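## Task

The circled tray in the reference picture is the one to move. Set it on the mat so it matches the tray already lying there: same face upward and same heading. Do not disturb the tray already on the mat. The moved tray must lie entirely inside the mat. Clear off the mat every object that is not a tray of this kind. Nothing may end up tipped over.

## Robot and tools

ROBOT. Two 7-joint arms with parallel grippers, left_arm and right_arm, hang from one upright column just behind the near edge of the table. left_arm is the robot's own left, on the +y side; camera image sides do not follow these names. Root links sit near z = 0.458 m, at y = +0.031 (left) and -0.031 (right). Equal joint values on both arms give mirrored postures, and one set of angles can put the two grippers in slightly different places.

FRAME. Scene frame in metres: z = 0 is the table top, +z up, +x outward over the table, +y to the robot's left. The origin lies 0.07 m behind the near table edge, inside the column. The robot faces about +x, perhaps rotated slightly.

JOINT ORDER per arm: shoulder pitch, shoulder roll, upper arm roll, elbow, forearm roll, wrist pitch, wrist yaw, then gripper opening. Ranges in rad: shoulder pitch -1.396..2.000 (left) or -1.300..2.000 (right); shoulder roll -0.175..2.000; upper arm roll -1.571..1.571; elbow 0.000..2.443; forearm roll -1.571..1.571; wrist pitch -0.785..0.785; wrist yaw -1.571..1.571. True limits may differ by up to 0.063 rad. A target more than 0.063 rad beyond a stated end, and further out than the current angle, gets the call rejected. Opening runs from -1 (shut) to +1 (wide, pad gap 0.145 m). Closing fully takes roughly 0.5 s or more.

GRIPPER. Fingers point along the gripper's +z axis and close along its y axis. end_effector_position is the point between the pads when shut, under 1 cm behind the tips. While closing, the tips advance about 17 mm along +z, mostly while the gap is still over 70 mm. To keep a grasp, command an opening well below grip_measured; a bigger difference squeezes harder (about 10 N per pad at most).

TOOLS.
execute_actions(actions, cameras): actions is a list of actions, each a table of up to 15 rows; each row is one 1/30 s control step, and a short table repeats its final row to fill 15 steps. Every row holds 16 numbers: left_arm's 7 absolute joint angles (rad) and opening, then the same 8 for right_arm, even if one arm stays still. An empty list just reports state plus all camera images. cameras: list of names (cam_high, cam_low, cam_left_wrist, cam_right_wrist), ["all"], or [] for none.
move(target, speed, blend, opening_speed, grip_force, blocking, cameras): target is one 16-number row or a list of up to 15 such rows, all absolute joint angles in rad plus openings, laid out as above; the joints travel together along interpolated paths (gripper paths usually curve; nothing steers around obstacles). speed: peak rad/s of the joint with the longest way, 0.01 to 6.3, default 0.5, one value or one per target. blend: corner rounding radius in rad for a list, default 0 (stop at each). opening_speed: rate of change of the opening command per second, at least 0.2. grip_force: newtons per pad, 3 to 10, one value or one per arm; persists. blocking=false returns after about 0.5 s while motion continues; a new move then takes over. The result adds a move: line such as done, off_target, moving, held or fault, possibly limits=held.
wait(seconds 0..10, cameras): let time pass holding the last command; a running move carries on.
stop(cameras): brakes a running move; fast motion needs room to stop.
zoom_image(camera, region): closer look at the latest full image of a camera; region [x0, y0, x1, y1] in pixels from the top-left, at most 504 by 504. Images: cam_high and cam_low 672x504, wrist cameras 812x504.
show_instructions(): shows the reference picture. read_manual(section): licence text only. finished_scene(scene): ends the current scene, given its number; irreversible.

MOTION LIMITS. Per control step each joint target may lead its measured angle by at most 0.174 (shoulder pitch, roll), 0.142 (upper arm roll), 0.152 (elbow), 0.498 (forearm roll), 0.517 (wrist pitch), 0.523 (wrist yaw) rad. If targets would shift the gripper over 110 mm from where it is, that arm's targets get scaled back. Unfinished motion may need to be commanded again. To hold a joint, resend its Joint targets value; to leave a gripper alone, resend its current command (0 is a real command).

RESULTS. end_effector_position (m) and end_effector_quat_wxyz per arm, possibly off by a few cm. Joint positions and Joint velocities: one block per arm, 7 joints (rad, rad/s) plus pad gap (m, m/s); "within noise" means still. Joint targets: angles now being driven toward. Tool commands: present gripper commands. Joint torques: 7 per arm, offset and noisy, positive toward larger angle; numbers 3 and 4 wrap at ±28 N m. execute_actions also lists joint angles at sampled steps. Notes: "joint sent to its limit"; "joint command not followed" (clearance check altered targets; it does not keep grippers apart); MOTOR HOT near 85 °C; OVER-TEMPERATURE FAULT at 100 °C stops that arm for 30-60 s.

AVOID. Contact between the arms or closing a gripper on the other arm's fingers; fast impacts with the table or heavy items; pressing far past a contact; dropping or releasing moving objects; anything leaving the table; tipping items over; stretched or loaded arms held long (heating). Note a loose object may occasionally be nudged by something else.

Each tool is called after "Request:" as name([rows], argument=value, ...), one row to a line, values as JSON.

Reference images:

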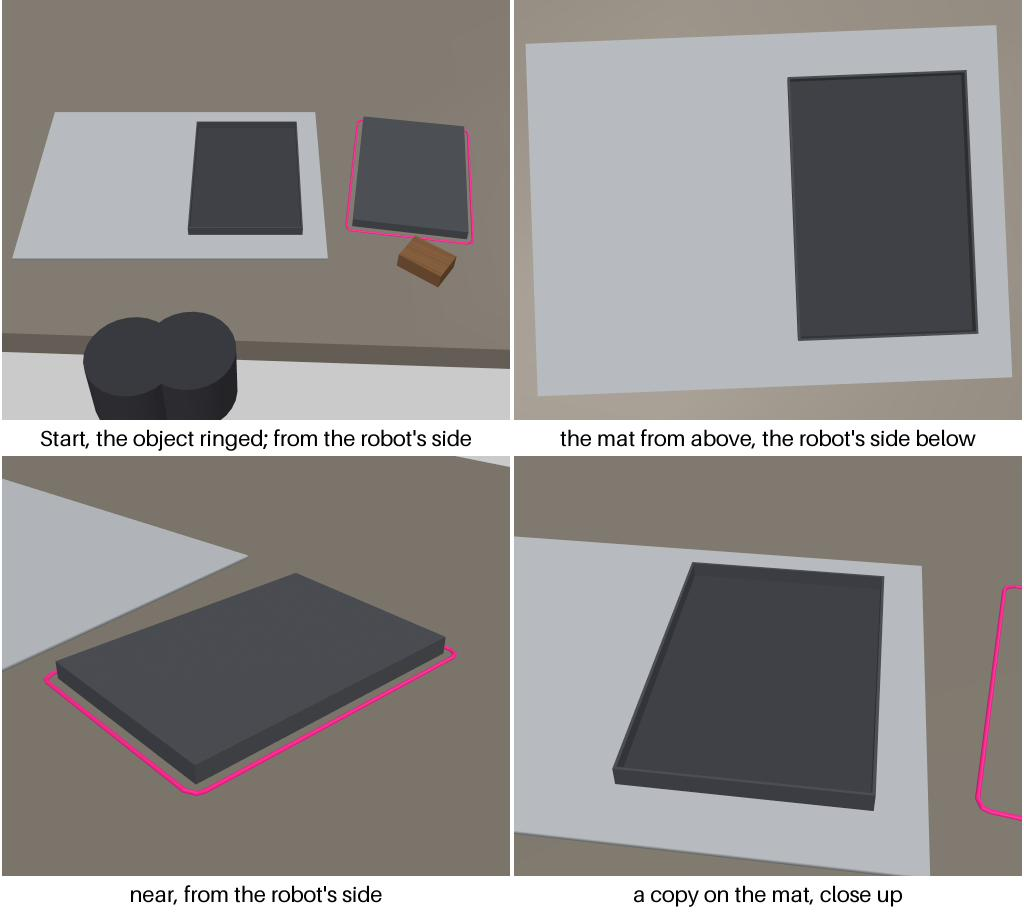

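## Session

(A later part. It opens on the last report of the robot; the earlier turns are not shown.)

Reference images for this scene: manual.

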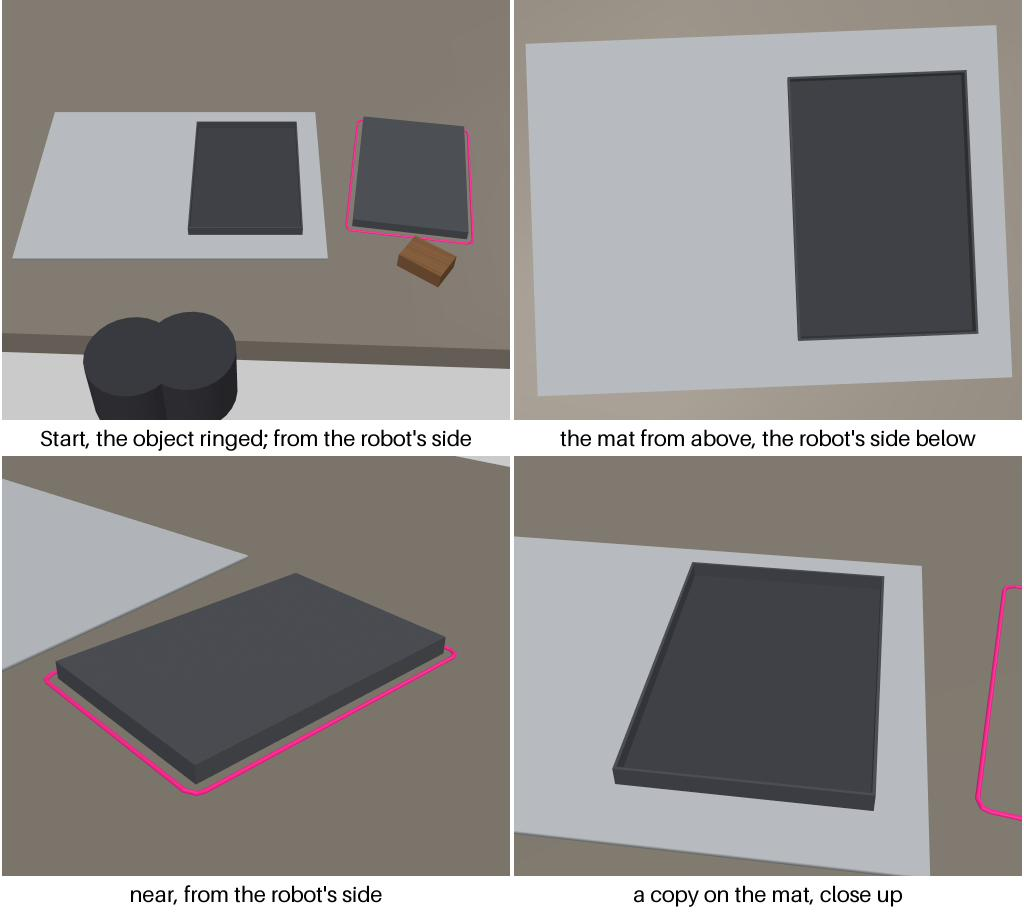

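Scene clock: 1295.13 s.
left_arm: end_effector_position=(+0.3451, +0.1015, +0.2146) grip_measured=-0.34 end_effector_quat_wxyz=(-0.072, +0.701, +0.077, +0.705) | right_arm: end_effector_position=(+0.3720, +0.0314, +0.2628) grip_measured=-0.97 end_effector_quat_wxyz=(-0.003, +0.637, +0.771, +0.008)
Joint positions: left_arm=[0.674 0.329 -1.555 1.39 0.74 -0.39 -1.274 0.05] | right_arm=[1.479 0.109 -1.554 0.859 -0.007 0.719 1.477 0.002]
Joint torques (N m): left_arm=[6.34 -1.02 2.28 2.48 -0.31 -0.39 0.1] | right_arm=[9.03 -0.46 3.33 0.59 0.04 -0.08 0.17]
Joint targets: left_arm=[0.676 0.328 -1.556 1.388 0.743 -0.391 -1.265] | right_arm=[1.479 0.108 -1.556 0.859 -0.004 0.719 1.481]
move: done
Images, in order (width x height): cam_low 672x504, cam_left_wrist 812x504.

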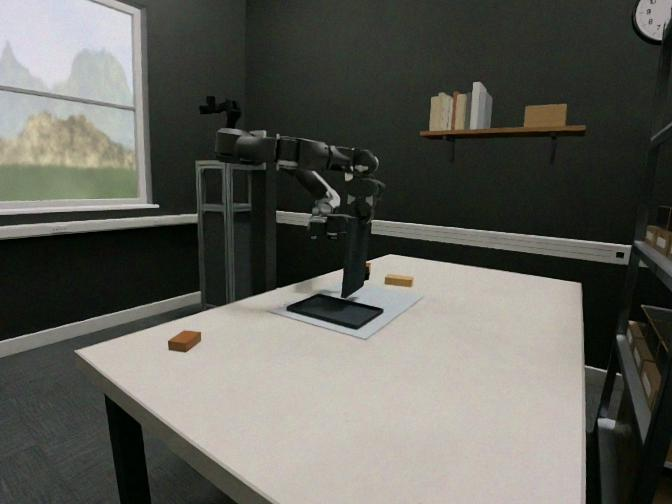

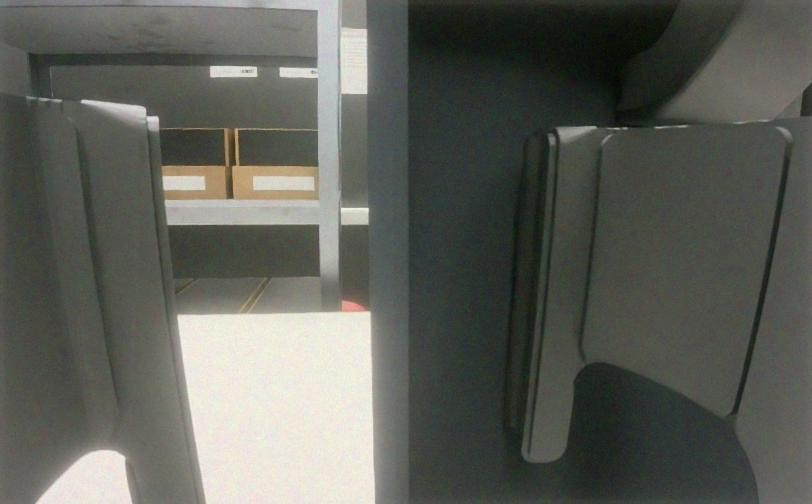

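Request:
execute_actions(actions=[], cameras=["cam_high"])

Request:
zoom_image(camera="cam_high", region=[230, 120, 410, 255])

Scene clock: 1363.10 s.
left_arm: end_effector_position=(+0.3451, +0.1015, +0.2146) grip_measured=-0.34 end_effector_quat_wxyz=(-0.072, +0.701, +0.077, +0.705) | right_arm: end_effector_position=(+0.3720, +0.0314, +0.2628) grip_measured=-0.97 end_effector_quat_wxyz=(-0.003, +0.637, +0.771, +0.008)
Joint positions: left_arm=[0.674 0.329 -1.555 1.39 0.74 -0.39 -1.274 0.05] | right_arm=[1.479 0.109 -1.554 0.859 -0.007 0.719 1.477 0.002]
Joint velocities: within noise
Joint torques (N m): left_arm=[6.32 -0.96 2.24 2.5 -0.29 -0.38 0.11] | right_arm=[9.03 -0.41 3.32 0.5 0.02 -0.1 0.16]
Joint targets: left_arm=[0.676 0.328 -1.556 1.388 0.743 -0.391 -1.265] | right_arm=[1.479 0.108 -1.556 0.859 -0.004 0.719 1.481]
Tool commands: left_gripper/opening=-0.34 right_gripper/opening=-1.0
Images, in order (width x height): cam_high 672x504.

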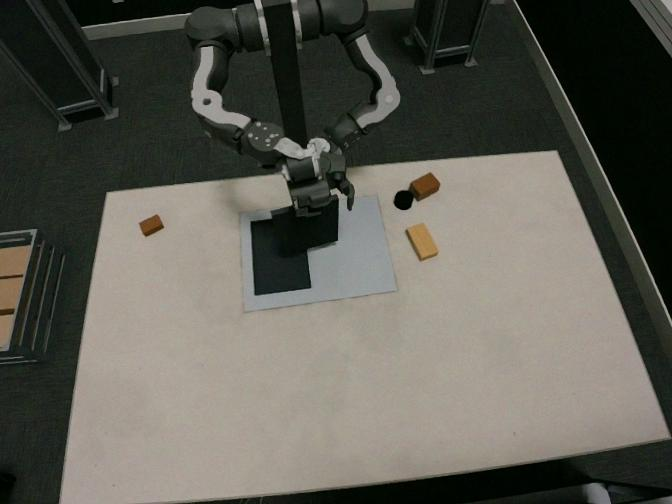

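Scaled by 2.800 from the camera's 672x504 image, which has a finer 960x720 frame.

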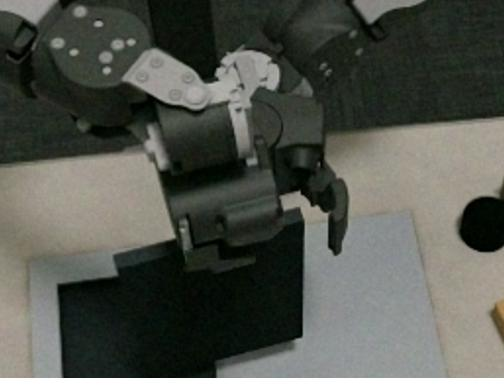

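Request:
move(target=[0.6759, 0.3779, -1.556, 1.4167, 0.7494, -0.4068, -1.1625, -0.34, 1.4787, 0.1083, -1.556, 0.8591, -0.0039, 0.7193, 1.4812, -1], speed=0.15, cameras=["cam_left_wrist"])

Scene clock: 1423.33 s.
left_arm: end_effector_position=(+0.3460, +0.1004, +0.2139) grip_measured=-0.34 end_effector_quat_wxyz=(-0.043, +0.704, +0.046, +0.708) | right_arm: end_effector_position=(+0.3718, +0.0315, +0.2628) grip_measured=-0.97 end_effector_quat_wxyz=(-0.004, +0.637, +0.771, +0.008)
Joint positions: left_arm=[0.674 0.378 -1.555 1.415 0.748 -0.404 -1.171 0.05] | right_arm=[1.479 0.109 -1.554 0.859 -0.005 0.719 1.477 0.002]
Joint torques (N m): left_arm=[6.37 -0.38 2.37 3.45 -0.32 -0.45 0.07] | right_arm=[9.01 -0.3 3.29 0.51 0.01 -0.09 0.16]
Joint targets: left_arm=[0.676 0.378 -1.556 1.417 0.750 -0.407 -1.163] | right_arm=[1.479 0.108 -1.556 0.859 -0.004 0.719 1.481]
move: done
Images, in order (width x height): cam_left_wrist 812x504.

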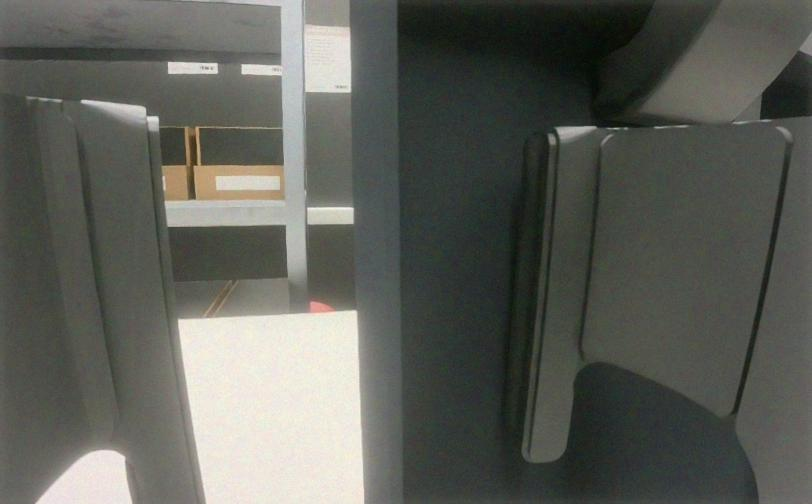

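Request:
move(target=[0.6759, 0.3779, -1.556, 1.4167, 0.7494, -0.4068, -1.1625, -1, 1.4787, 0.1083, -1.556, 0.8591, -0.0039, 0.7193, 1.4812, -1], opening_speed=0.35, grip_force=[10, 10], cameras=["cam_left_wrist"])

Scene clock: 1454.77 s.
left_arm: end_effector_position=(+0.3460, +0.1000, +0.2140) grip_measured=-0.97 end_effector_quat_wxyz=(-0.042, +0.704, +0.046, +0.708) | right_arm: end_effector_position=(+0.3715, +0.0317, +0.2628) grip_measured=-0.97 end_effector_quat_wxyz=(-0.004, +0.637, +0.771, +0.008)
Joint positions: left_arm=[0.674 0.378 -1.555 1.415 0.748 -0.405 -1.169 0.002] | right_arm=[1.479 0.109 -1.554 0.859 -0.004 0.719 1.478 0.002]
Joint torques (N m): left_arm=[6.47 -0.44 2.39 3.33 -0.32 -0.43 0.03] | right_arm=[9.09 -0.38 3.26 0.65 -0.01 -0.11 0.14]
Joint targets: left_arm=[0.676 0.378 -1.556 1.417 0.749 -0.407 -1.162] | right_arm=[1.479 0.108 -1.556 0.859 -0.004 0.719 1.481]
move: done
Images, in order (width x height): cam_left_wrist 812x504.

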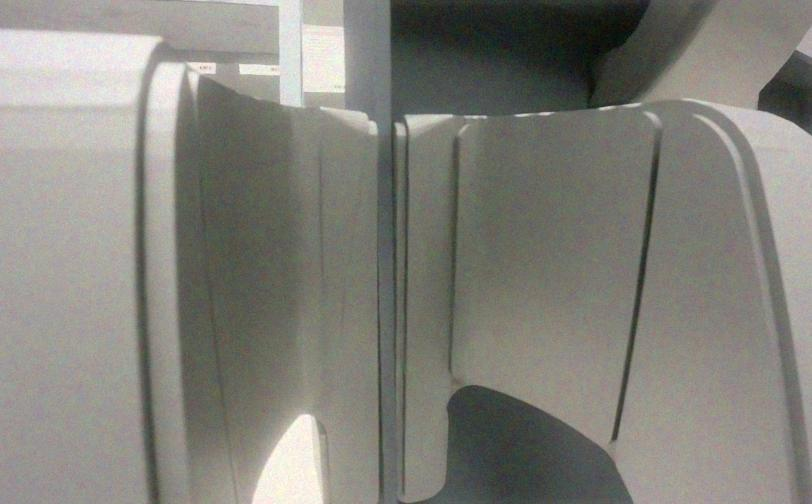

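Request:
move([
  [0.6759, 0.3779, -1.556, 1.4167, 0.7494, -0.4068, -1.1625, -1, 1.4787, 0.1083, -1.556, 0.8591, -0.0039, 0.7193, 1.4812, 0.0],
  [0.6759, 0.3779, -1.556, 1.4167, 0.7494, -0.4068, -1.1625, -1, 1.5849, 0.1151, -1.556, 0.8754, -0.0039, 0.7288, 1.5708, 0.0],
], opening_speed=0.5, speed=0.12, cameras=["cam_left_wrist", "cam_high", "cam_right_wrist"])

Scene clock: 1528.57 s.
left_arm: end_effector_position=(+0.3460, +0.1002, +0.2134) grip_measured=-0.97 end_effector_quat_wxyz=(-0.042, +0.705, +0.047, +0.707) | right_arm: end_effector_position=(+0.3750, +0.0325, +0.3038) grip_measured=+0.00 end_effector_quat_wxyz=(+0.005, +0.635, +0.772, +0.016)
Joint positions: left_arm=[0.674 0.378 -1.555 1.415 0.752 -0.405 -1.169 0.002] | right_arm=[1.588 0.114 -1.554 0.874 -0.004 0.727 1.562 0.076]
Joint torques (N m): left_arm=[6.34 -0.44 2.33 3.37 -0.43 -0.43 0.04] | right_arm=[8.53 0.12 3.4 0.38 -0.05 -0.06 0.15]
Joint targets: left_arm=[0.676 0.378 -1.556 1.417 0.749 -0.407 -1.162] | right_arm=[1.585 0.115 -1.556 0.875 -0.004 0.729 1.566]
joint sent to its limit (right arm) — joint 7 (wrist yaw), upper limit.
move: done
Images, in order (width x height): cam_high 672x504, cam_left_wrist 812x504, cam_right_wrist 812x504.

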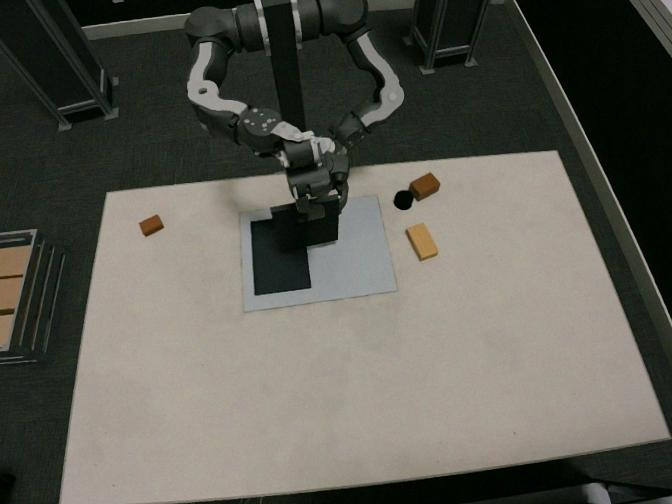

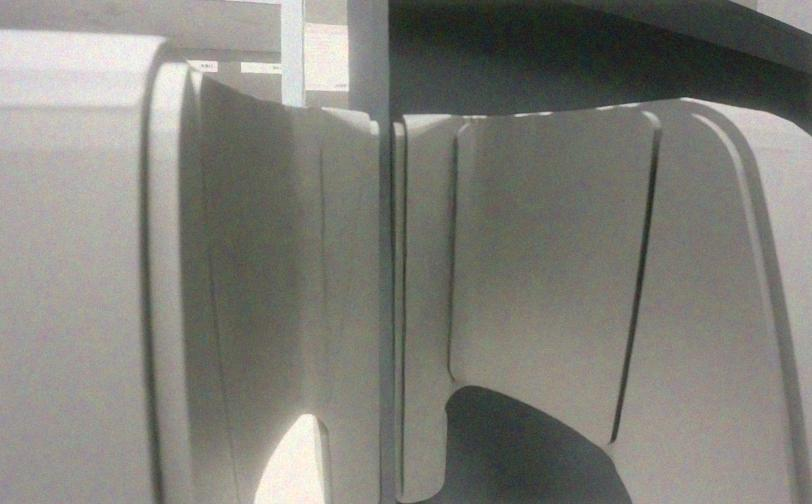

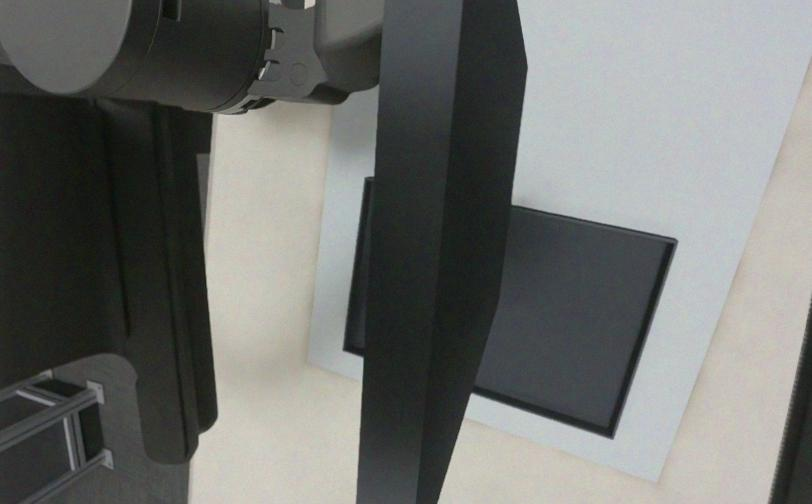

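Request:
move([
  [0.6759, 0.3779, -1.556, 1.4167, 0.7494, -0.4068, -1.1625, -1, 1.56, 1.1, -1.556, 1.5, 0.0, 0.4, 1.56, 0.0],
  [0.9734, 0.7616, -1.556, 1.4241, 0.0987, -0.7394, 0.0075, -1, 1.56, 1.1, -1.556, 1.5, 0.0, 0.4, 1.56, 0.0],
], blend=0.1, speed=0.6, cameras=["cam_left_wrist", "cam_high", "cam_low"])

Scene clock: 1665.43 s.
left_arm: end_effector_position=(+0.2954, +0.0622, +0.2676) grip_measured=-0.97 end_effector_quat_wxyz=(-0.104, -0.347, +0.631, -0.686) | right_arm: end_effector_position=(+0.3361, -0.2141, +0.2963) grip_measured=+0.00 end_effector_quat_wxyz=(+0.004, +0.649, +0.761, +0.010)
Joint positions: left_arm=[0.971 0.763 -1.555 1.422 0.098 -0.735 0.001 0.002] | right_arm=[1.564 1.1 -1.554 1.499 -0.001 0.402 1.56 0.076]
Joint torques (N m): left_arm=[7.64 0.86 3.36 2.25 0.36 -0.59 -0.4] | right_arm=[5.21 0.09 4.37 0.29 0 -0.14 0.05]
Joint targets: left_arm=[0.974 0.762 -1.556 1.424 0.099 -0.739 0.007] | right_arm=[1.560 1.100 -1.556 1.500 0.000 0.400 1.560]
move: done
Images, in order (width x height): cam_high 672x504, cam_low 672x504, cam_left_wrist 812x504.

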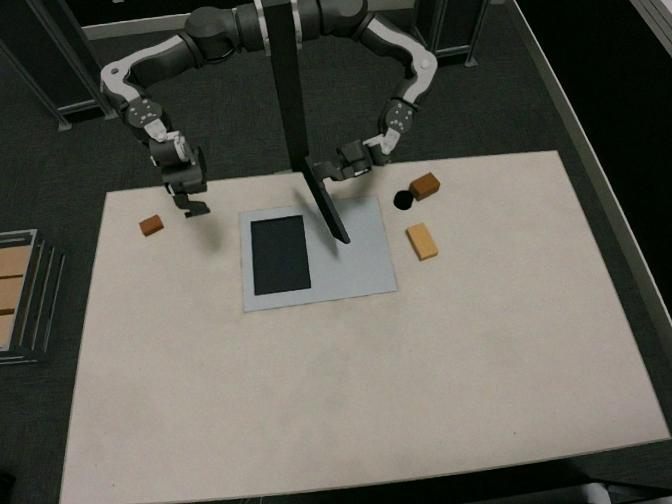

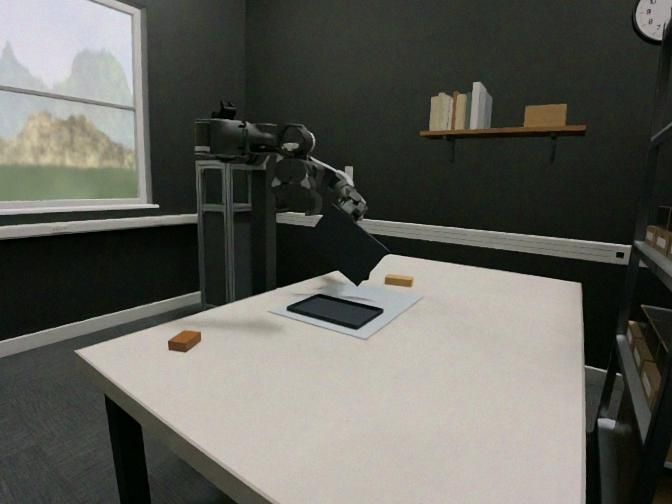

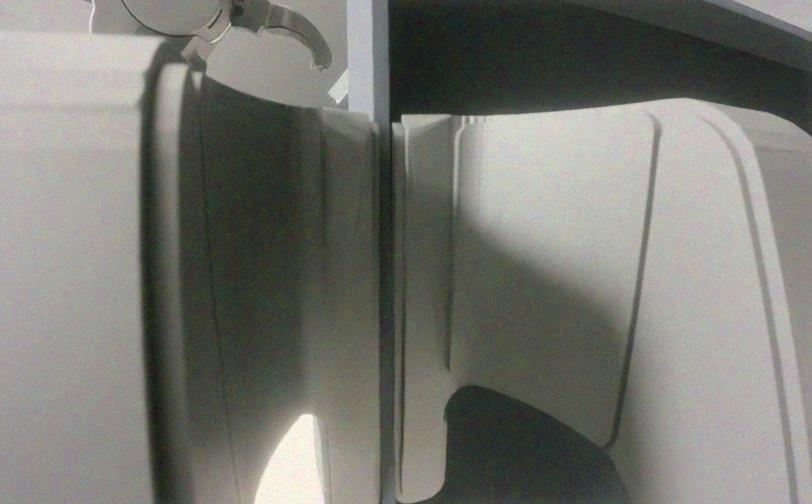

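Request:
move([
  [1.1192, 0.5628, -1.556, 1.4061, -0.1369, -0.6619, 0.7230, -1, 1.56, 1.1, -1.556, 1.5, 0.0, 0.4, 1.56, 0.0],
  [0.9047, 0.0793, -1.556, 1.0159, -0.8413, -0.6074, 1.1082, -1, 1.56, 1.1, -1.556, 1.5, 0.0, 0.4, 1.56, 0.0],
], blend=0.05, speed=0.5, cameras=["cam_left_wrist", "cam_high", "cam_low"])

Request:
zoom_image(camera="cam_high", region=[220, 120, 430, 320])

Request:
zoom_image(camera="cam_low", region=[240, 200, 460, 350])

Scene clock: 1680.63 s.
left_arm: end_effector_position=(+0.2691, +0.0366, +0.0831) grip_measured=-0.97 end_effector_quat_wxyz=(+0.001, -0.016, +1.000, -0.013) | right_arm: end_effector_position=(+0.3361, -0.2141, +0.2963) grip_measured=+0.00 end_effector_quat_wxyz=(+0.004, +0.649, +0.761, +0.010)
Joint positions: left_arm=[0.907 0.079 -1.555 1.017 -0.838 -0.61 1.098 0.002] | right_arm=[1.564 1.1 -1.554 1.499 -0.001 0.402 1.56 0.076]
Joint torques (N m): left_arm=[7.16 -1.28 2.21 1.8 -0.04 -0.06 0.17] | right_arm=[5.31 0.17 4.42 0.36 -0.01 -0.15 0.05]
Joint targets: left_arm=[0.905 0.079 -1.556 1.016 -0.841 -0.607 1.108] | right_arm=[1.560 1.100 -1.556 1.500 0.000 0.400 1.560]
move: done
Images, in order (width x height): cam_high 672x504, cam_low 672x504, cam_left_wrist 812x504.

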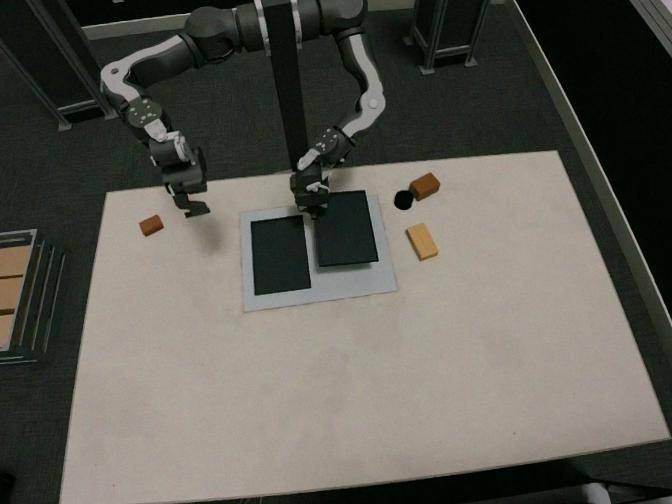

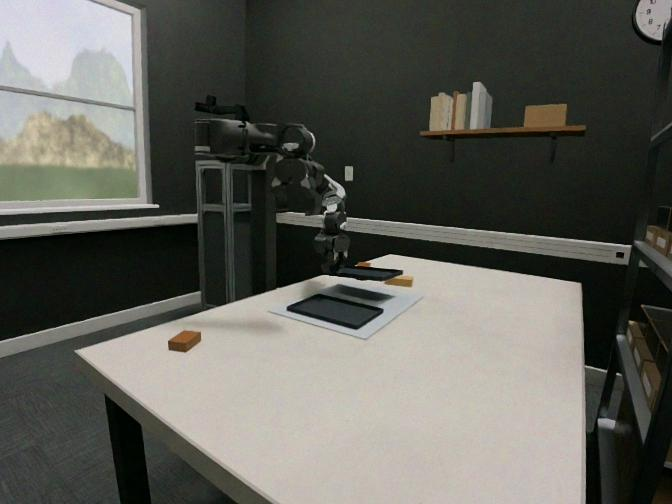

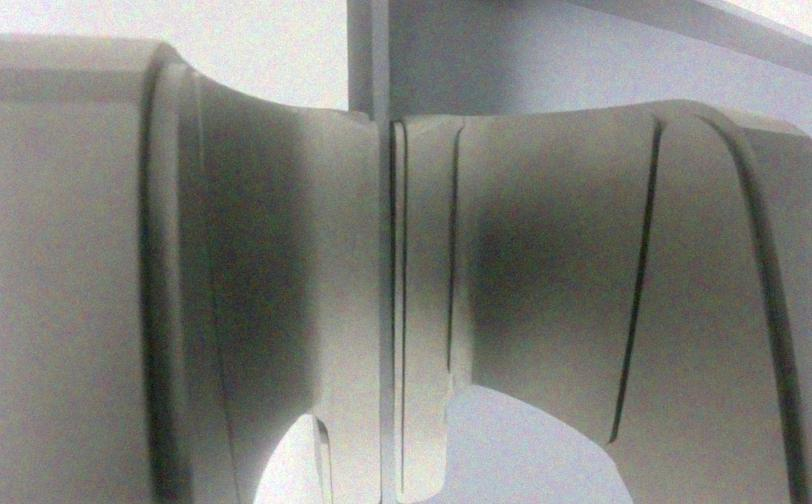

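Scaled by 2.400 from the camera's 672x504 image, which has a finer 960x720 frame.

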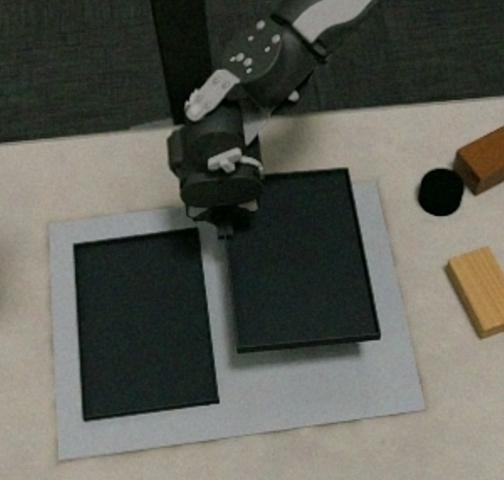

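Scaled by 2.291 from the camera's 672x504 image, which has a finer 960x720 frame.

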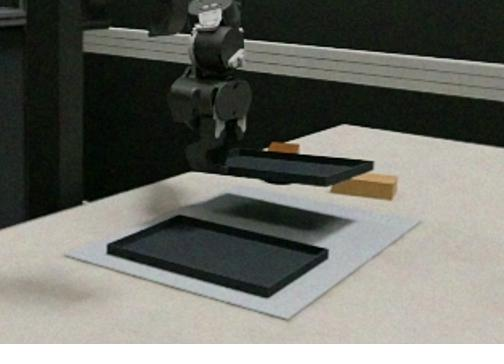

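Request:
move(target=[0.8049, -0.1511, -1.556, 0.4452, -1.1617, -0.7232, 0.6995, -1, 1.56, 1.1, -1.556, 1.5, 0.0, 0.4, 1.56, 0.0], speed=0.3, cameras=["cam_left_wrist", "cam_high", "cam_low"])

Request:
zoom_image(camera="cam_low", region=[270, 230, 430, 340])

Request:
zoom_image(camera="cam_high", region=[230, 170, 410, 320])

Scene clock: 1729.53 s.
left_arm: end_effector_position=(+0.2809, +0.0445, +0.0218) grip_measured=-0.97 end_effector_quat_wxyz=(+0.001, -0.025, +1.000, -0.003) | right_arm: end_effector_position=(+0.3361, -0.2141, +0.2963) grip_measured=+0.00 end_effector_quat_wxyz=(+0.004, +0.649, +0.761, +0.010)
Joint positions: left_arm=[0.808 -0.15 -1.555 0.447 -1.158 -0.722 0.706 0.002] | right_arm=[1.564 1.1 -1.554 1.499 -0.001 0.402 1.56 0.076]
Joint torques (N m): left_arm=[6.76 -2.44 0.62 1.44 -0.03 -0.19 -0.31] | right_arm=[5.1 0.07 4.34 0.36 -0.03 -0.16 0.04]
Joint targets: left_arm=[0.805 -0.151 -1.556 0.445 -1.162 -0.723 0.699] | right_arm=[1.560 1.100 -1.556 1.500 0.000 0.400 1.560]
move: done
Images, in order (width x height): cam_high 672x504, cam_low 672x504, cam_left_wrist 812x504.

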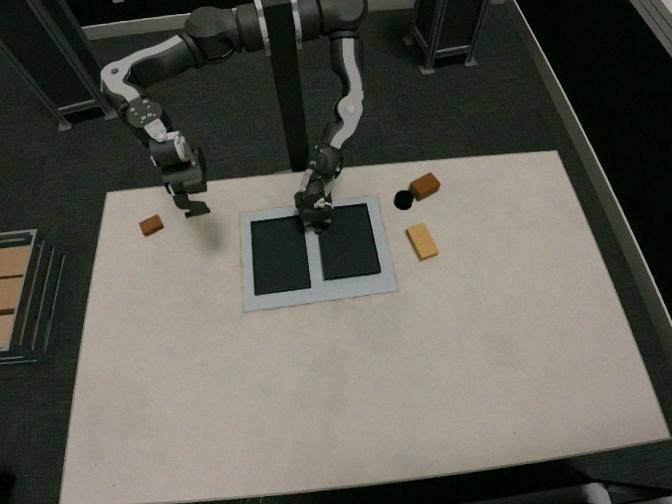

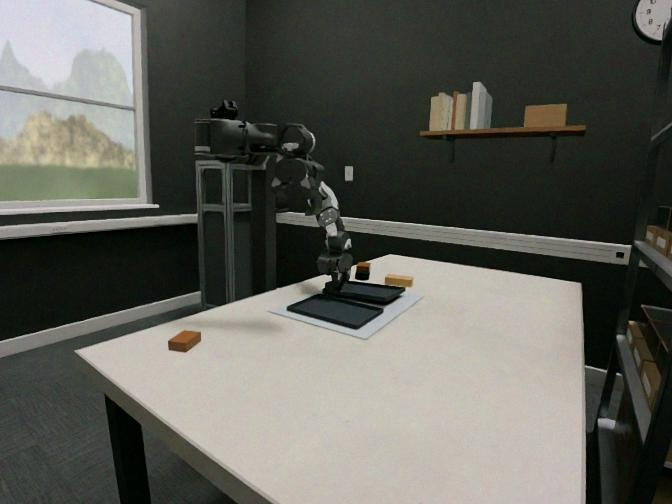

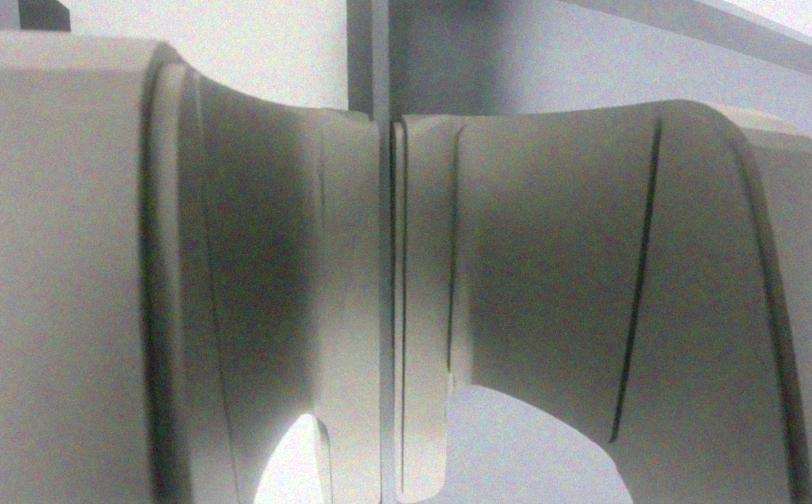

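Scaled by 3.150 from the camera's 672x504 image, which has a finer 960x720 frame.

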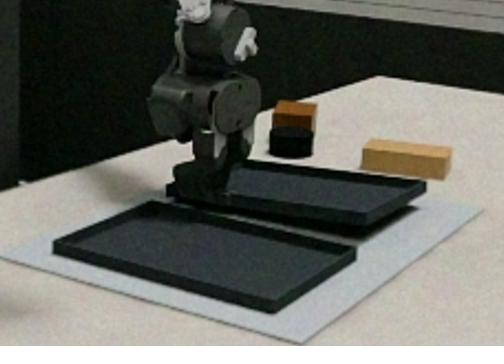

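Scaled by 2.800 from the camera's 672x504 image, which has a finer 960x720 frame.

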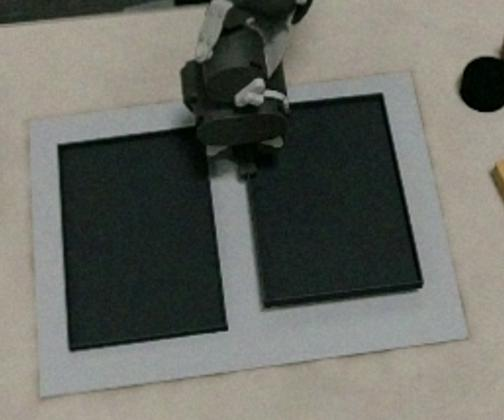

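Request:
move([
  [0.7891, -0.0950, -1.556, 0.5635, -1.1273, -0.6859, 0.7669, -1, 1.56, 1.1, -1.556, 1.5, 0.0, 0.4, 1.56, 0.0],
  [0.7765, -0.1313, -1.556, 0.4813, -1.1729, -0.6954, 0.7072, -1, 1.56, 1.1, -1.556, 1.5, 0.0, 0.4, 1.56, 0.0],
], speed=0.2, blend=0.01, cameras=["cam_left_wrist", "cam_high", "cam_low"])

Request:
zoom_image(camera="cam_low", region=[270, 230, 430, 340])

Request:
zoom_image(camera="cam_high", region=[230, 170, 410, 320])

Scene clock: 1780.17 s.
left_arm: end_effector_position=(+0.2726, +0.0448, +0.0156) grip_measured=-0.97 end_effector_quat_wxyz=(+0.001, -0.023, +1.000, -0.002) | right_arm: end_effector_position=(+0.3361, -0.2141, +0.2963) grip_measured=+0.00 end_effector_quat_wxyz=(+0.004, +0.649, +0.761, +0.010)
Joint positions: left_arm=[0.782 -0.131 -1.555 0.483 -1.169 -0.698 0.718 0.002] | right_arm=[1.564 1.1 -1.554 1.499 -0.001 0.402 1.56 0.076]
Joint torques (N m): left_arm=[6.05 -2.23 0.69 1.31 -0.07 -0.06 -0.39] | right_arm=[5.39 0.01 4.36 0.42 -0.01 -0.17 0.06]
Joint targets: left_arm=[0.776 -0.131 -1.556 0.481 -1.173 -0.695 0.707] | right_arm=[1.560 1.100 -1.556 1.500 0.000 0.400 1.560]
move: off_target (left_arm); left_arm: the wrist yaw is farthest, 0.011 rad from its target
Images, in order (width x height): cam_high 672x504, cam_low 672x504, cam_left_wrist 812x504.

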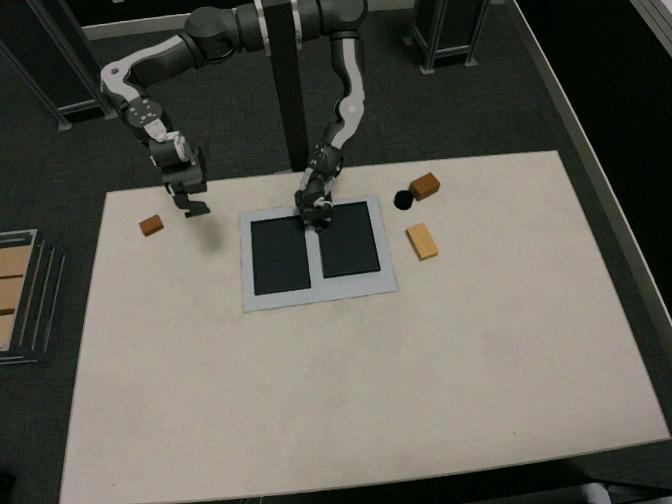

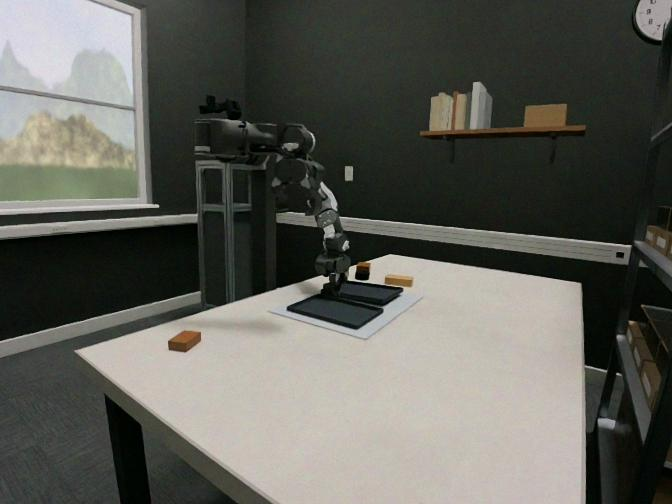

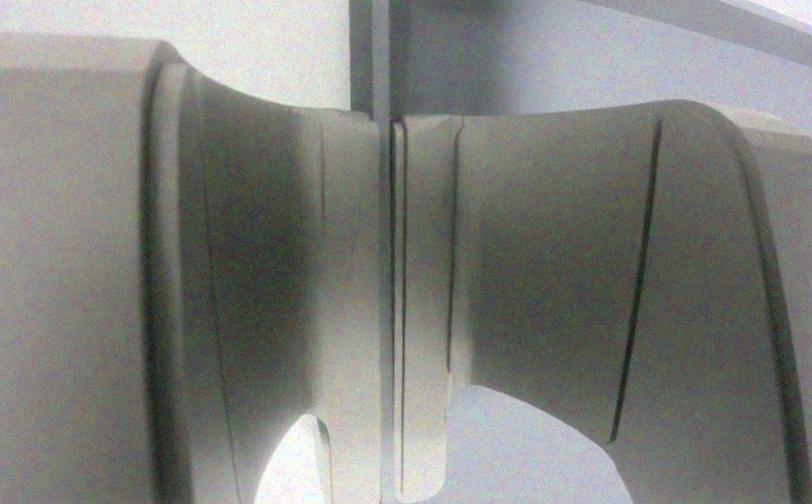

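Scaled by 3.150 from the camera's 672x504 image, which has a finer 960x720 frame.

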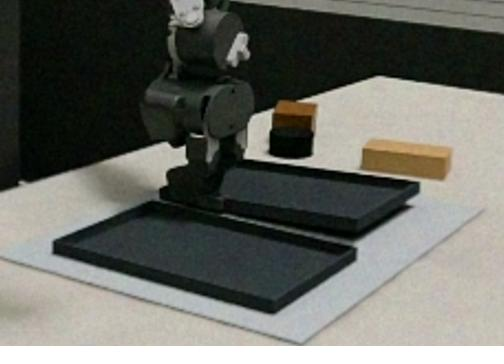

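Scaled by 2.800 from the camera's 672x504 image, which has a finer 960x720 frame.

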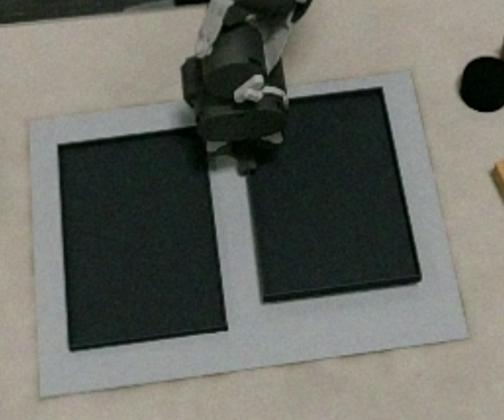

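Request:
move(target=[0.7797, -0.0677, -1.556, 0.5464, -1.1691, -0.6972, 0.6318, -1, 1.56, 1.1, -1.556, 1.5, 0.0, 0.4, 1.56, 0.0], speed=0.1, cameras=["cam_high", "cam_low"])

Request:
zoom_image(camera="cam_low", region=[310, 240, 420, 320])

Request:
zoom_image(camera="cam_high", region=[230, 170, 410, 320])

Scene clock: 1823.00 s.
left_arm: end_effector_position=(+0.2721, +0.0455, +0.0155) grip_measured=-0.97 end_effector_quat_wxyz=(+0.002, -0.023, +0.999, -0.039) | right_arm: end_effector_position=(+0.3361, -0.2141, +0.2963) grip_measured=+0.00 end_effector_quat_wxyz=(+0.004, +0.649, +0.761, +0.010)
Joint positions: left_arm=[0.782 -0.069 -1.555 0.546 -1.169 -0.698 0.643 0.002] | right_arm=[1.564 1.1 -1.554 1.499 -0.001 0.402 1.56 0.076]
Joint torques (N m): left_arm=[6.71 -1.41 0.96 1.99 0.07 -0.12 -0.45] | right_arm=[5.26 0.12 4.46 0.34 -0.02 -0.17 0.05]
Joint targets: left_arm=[0.780 -0.068 -1.556 0.546 -1.169 -0.697 0.632] | right_arm=[1.560 1.100 -1.556 1.500 0.000 0.400 1.560]
move: off_target (left_arm); left_arm: the wrist yaw is farthest, 0.011 rad from its target
Images, in order (width x height): cam_high 672x504, cam_low 672x504.

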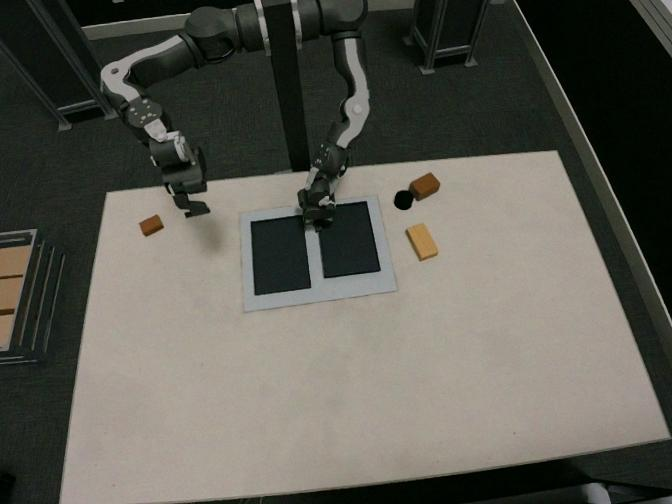

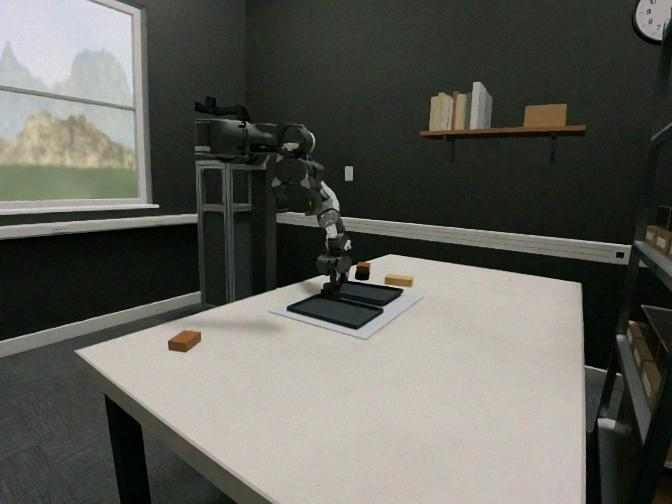

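Scaled by 4.582 from the camera's 672x504 image, which has a finer 960x720 frame.

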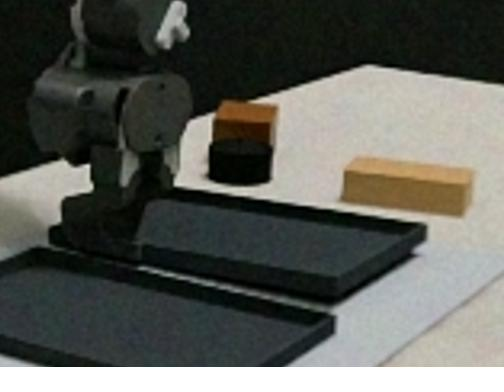

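Scaled by 2.800 from the camera's 672x504 image, which has a finer 960x720 frame.

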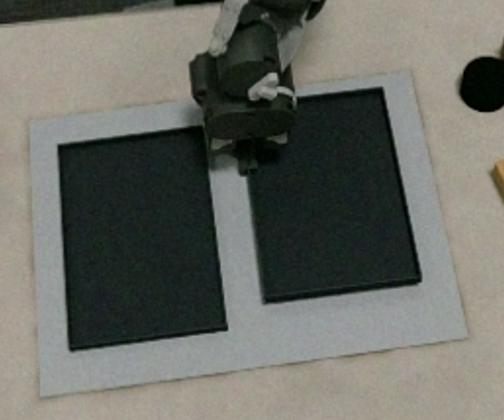

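Request:
move([
  [0.7797, -0.0677, -1.556, 0.5464, -1.1691, -0.6972, 0.6318, -0.8, 1.56, 1.1, -1.556, 1.5, 0.0, 0.4, 1.56, 0.0],
  [0.9260, 0.1690, -1.556, 1.0779, -0.8268, -0.6260, 1.0191, -0.8, 1.56, 1.1, -1.556, 1.5, 0.0, 0.4, 1.56, 0.0],
], opening_speed=0.2, speed=0.25, cameras=["cam_high", "cam_low", "cam_left_wrist"])

Request:
zoom_image(camera="cam_high", region=[230, 170, 410, 320])

Request:
zoom_image(camera="cam_low", region=[270, 230, 430, 340])

Scene clock: 1863.50 s.
left_arm: end_effector_position=(+0.2717, +0.0485, +0.0871) grip_measured=-0.80 end_effector_quat_wxyz=(+0.002, -0.021, +0.999, -0.049) | right_arm: end_effector_position=(+0.3361, -0.2141, +0.2963) grip_measured=+0.00 end_effector_quat_wxyz=(+0.004, +0.649, +0.761, +0.010)
Joint positions: left_arm=[0.924 0.168 -1.555 1.077 -0.828 -0.629 1.01 0.015] | right_arm=[1.564 1.1 -1.554 1.499 -0.001 0.402 1.56 0.076]
Joint torques (N m): left_arm=[7.93 -0.86 2.4 2.25 0.1 -0.06 0.08] | right_arm=[5.39 0.15 4.46 0.36 -0.03 -0.16 0.07]
Joint targets: left_arm=[0.926 0.169 -1.556 1.078 -0.827 -0.626 1.019] | right_arm=[1.560 1.100 -1.556 1.500 0.000 0.400 1.560]
move: done
Images, in order (width x height): cam_high 672x504, cam_low 672x504, cam_left_wrist 812x504.

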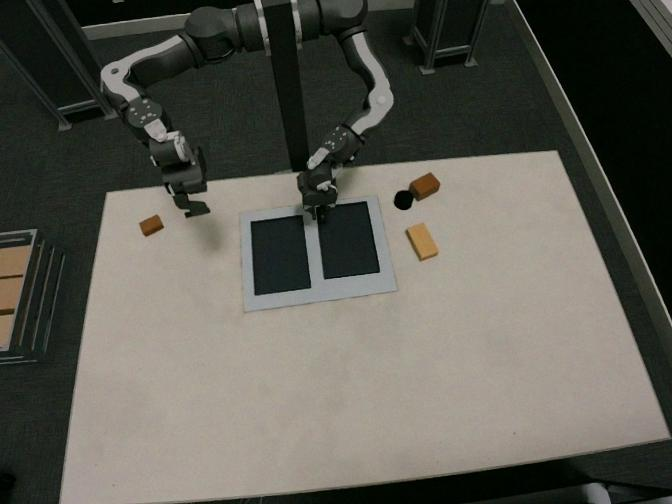

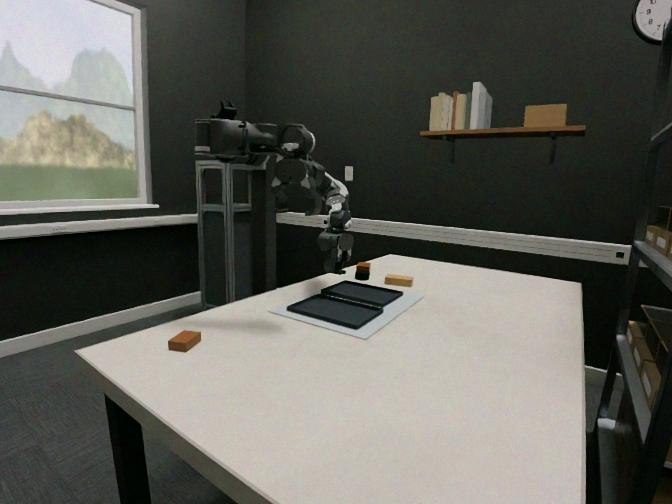

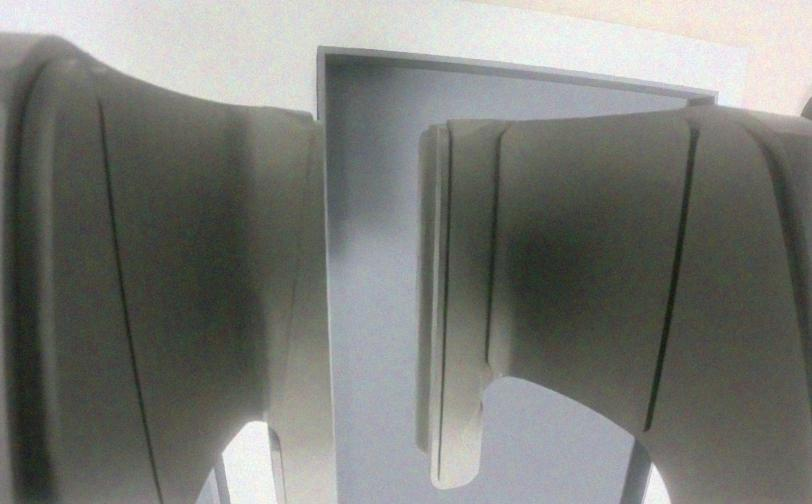

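Scaled by 2.800 from the camera's 672x504 image, which has a finer 960x720 frame.

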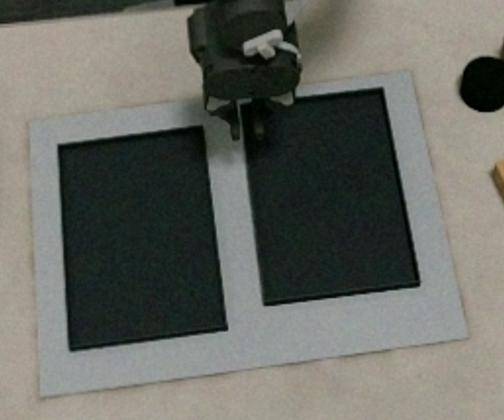

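Scaled by 3.150 from the camera's 672x504 image, which has a finer 960x720 frame.

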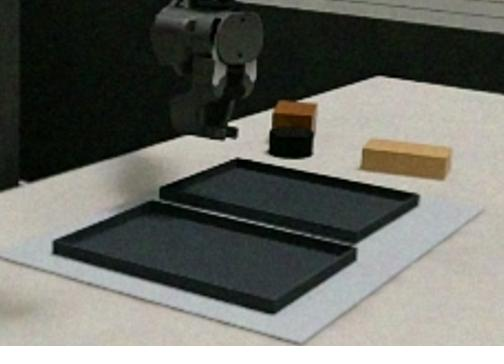

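Request:
finished_scene(scene=2)

The scene is finished: the task was done.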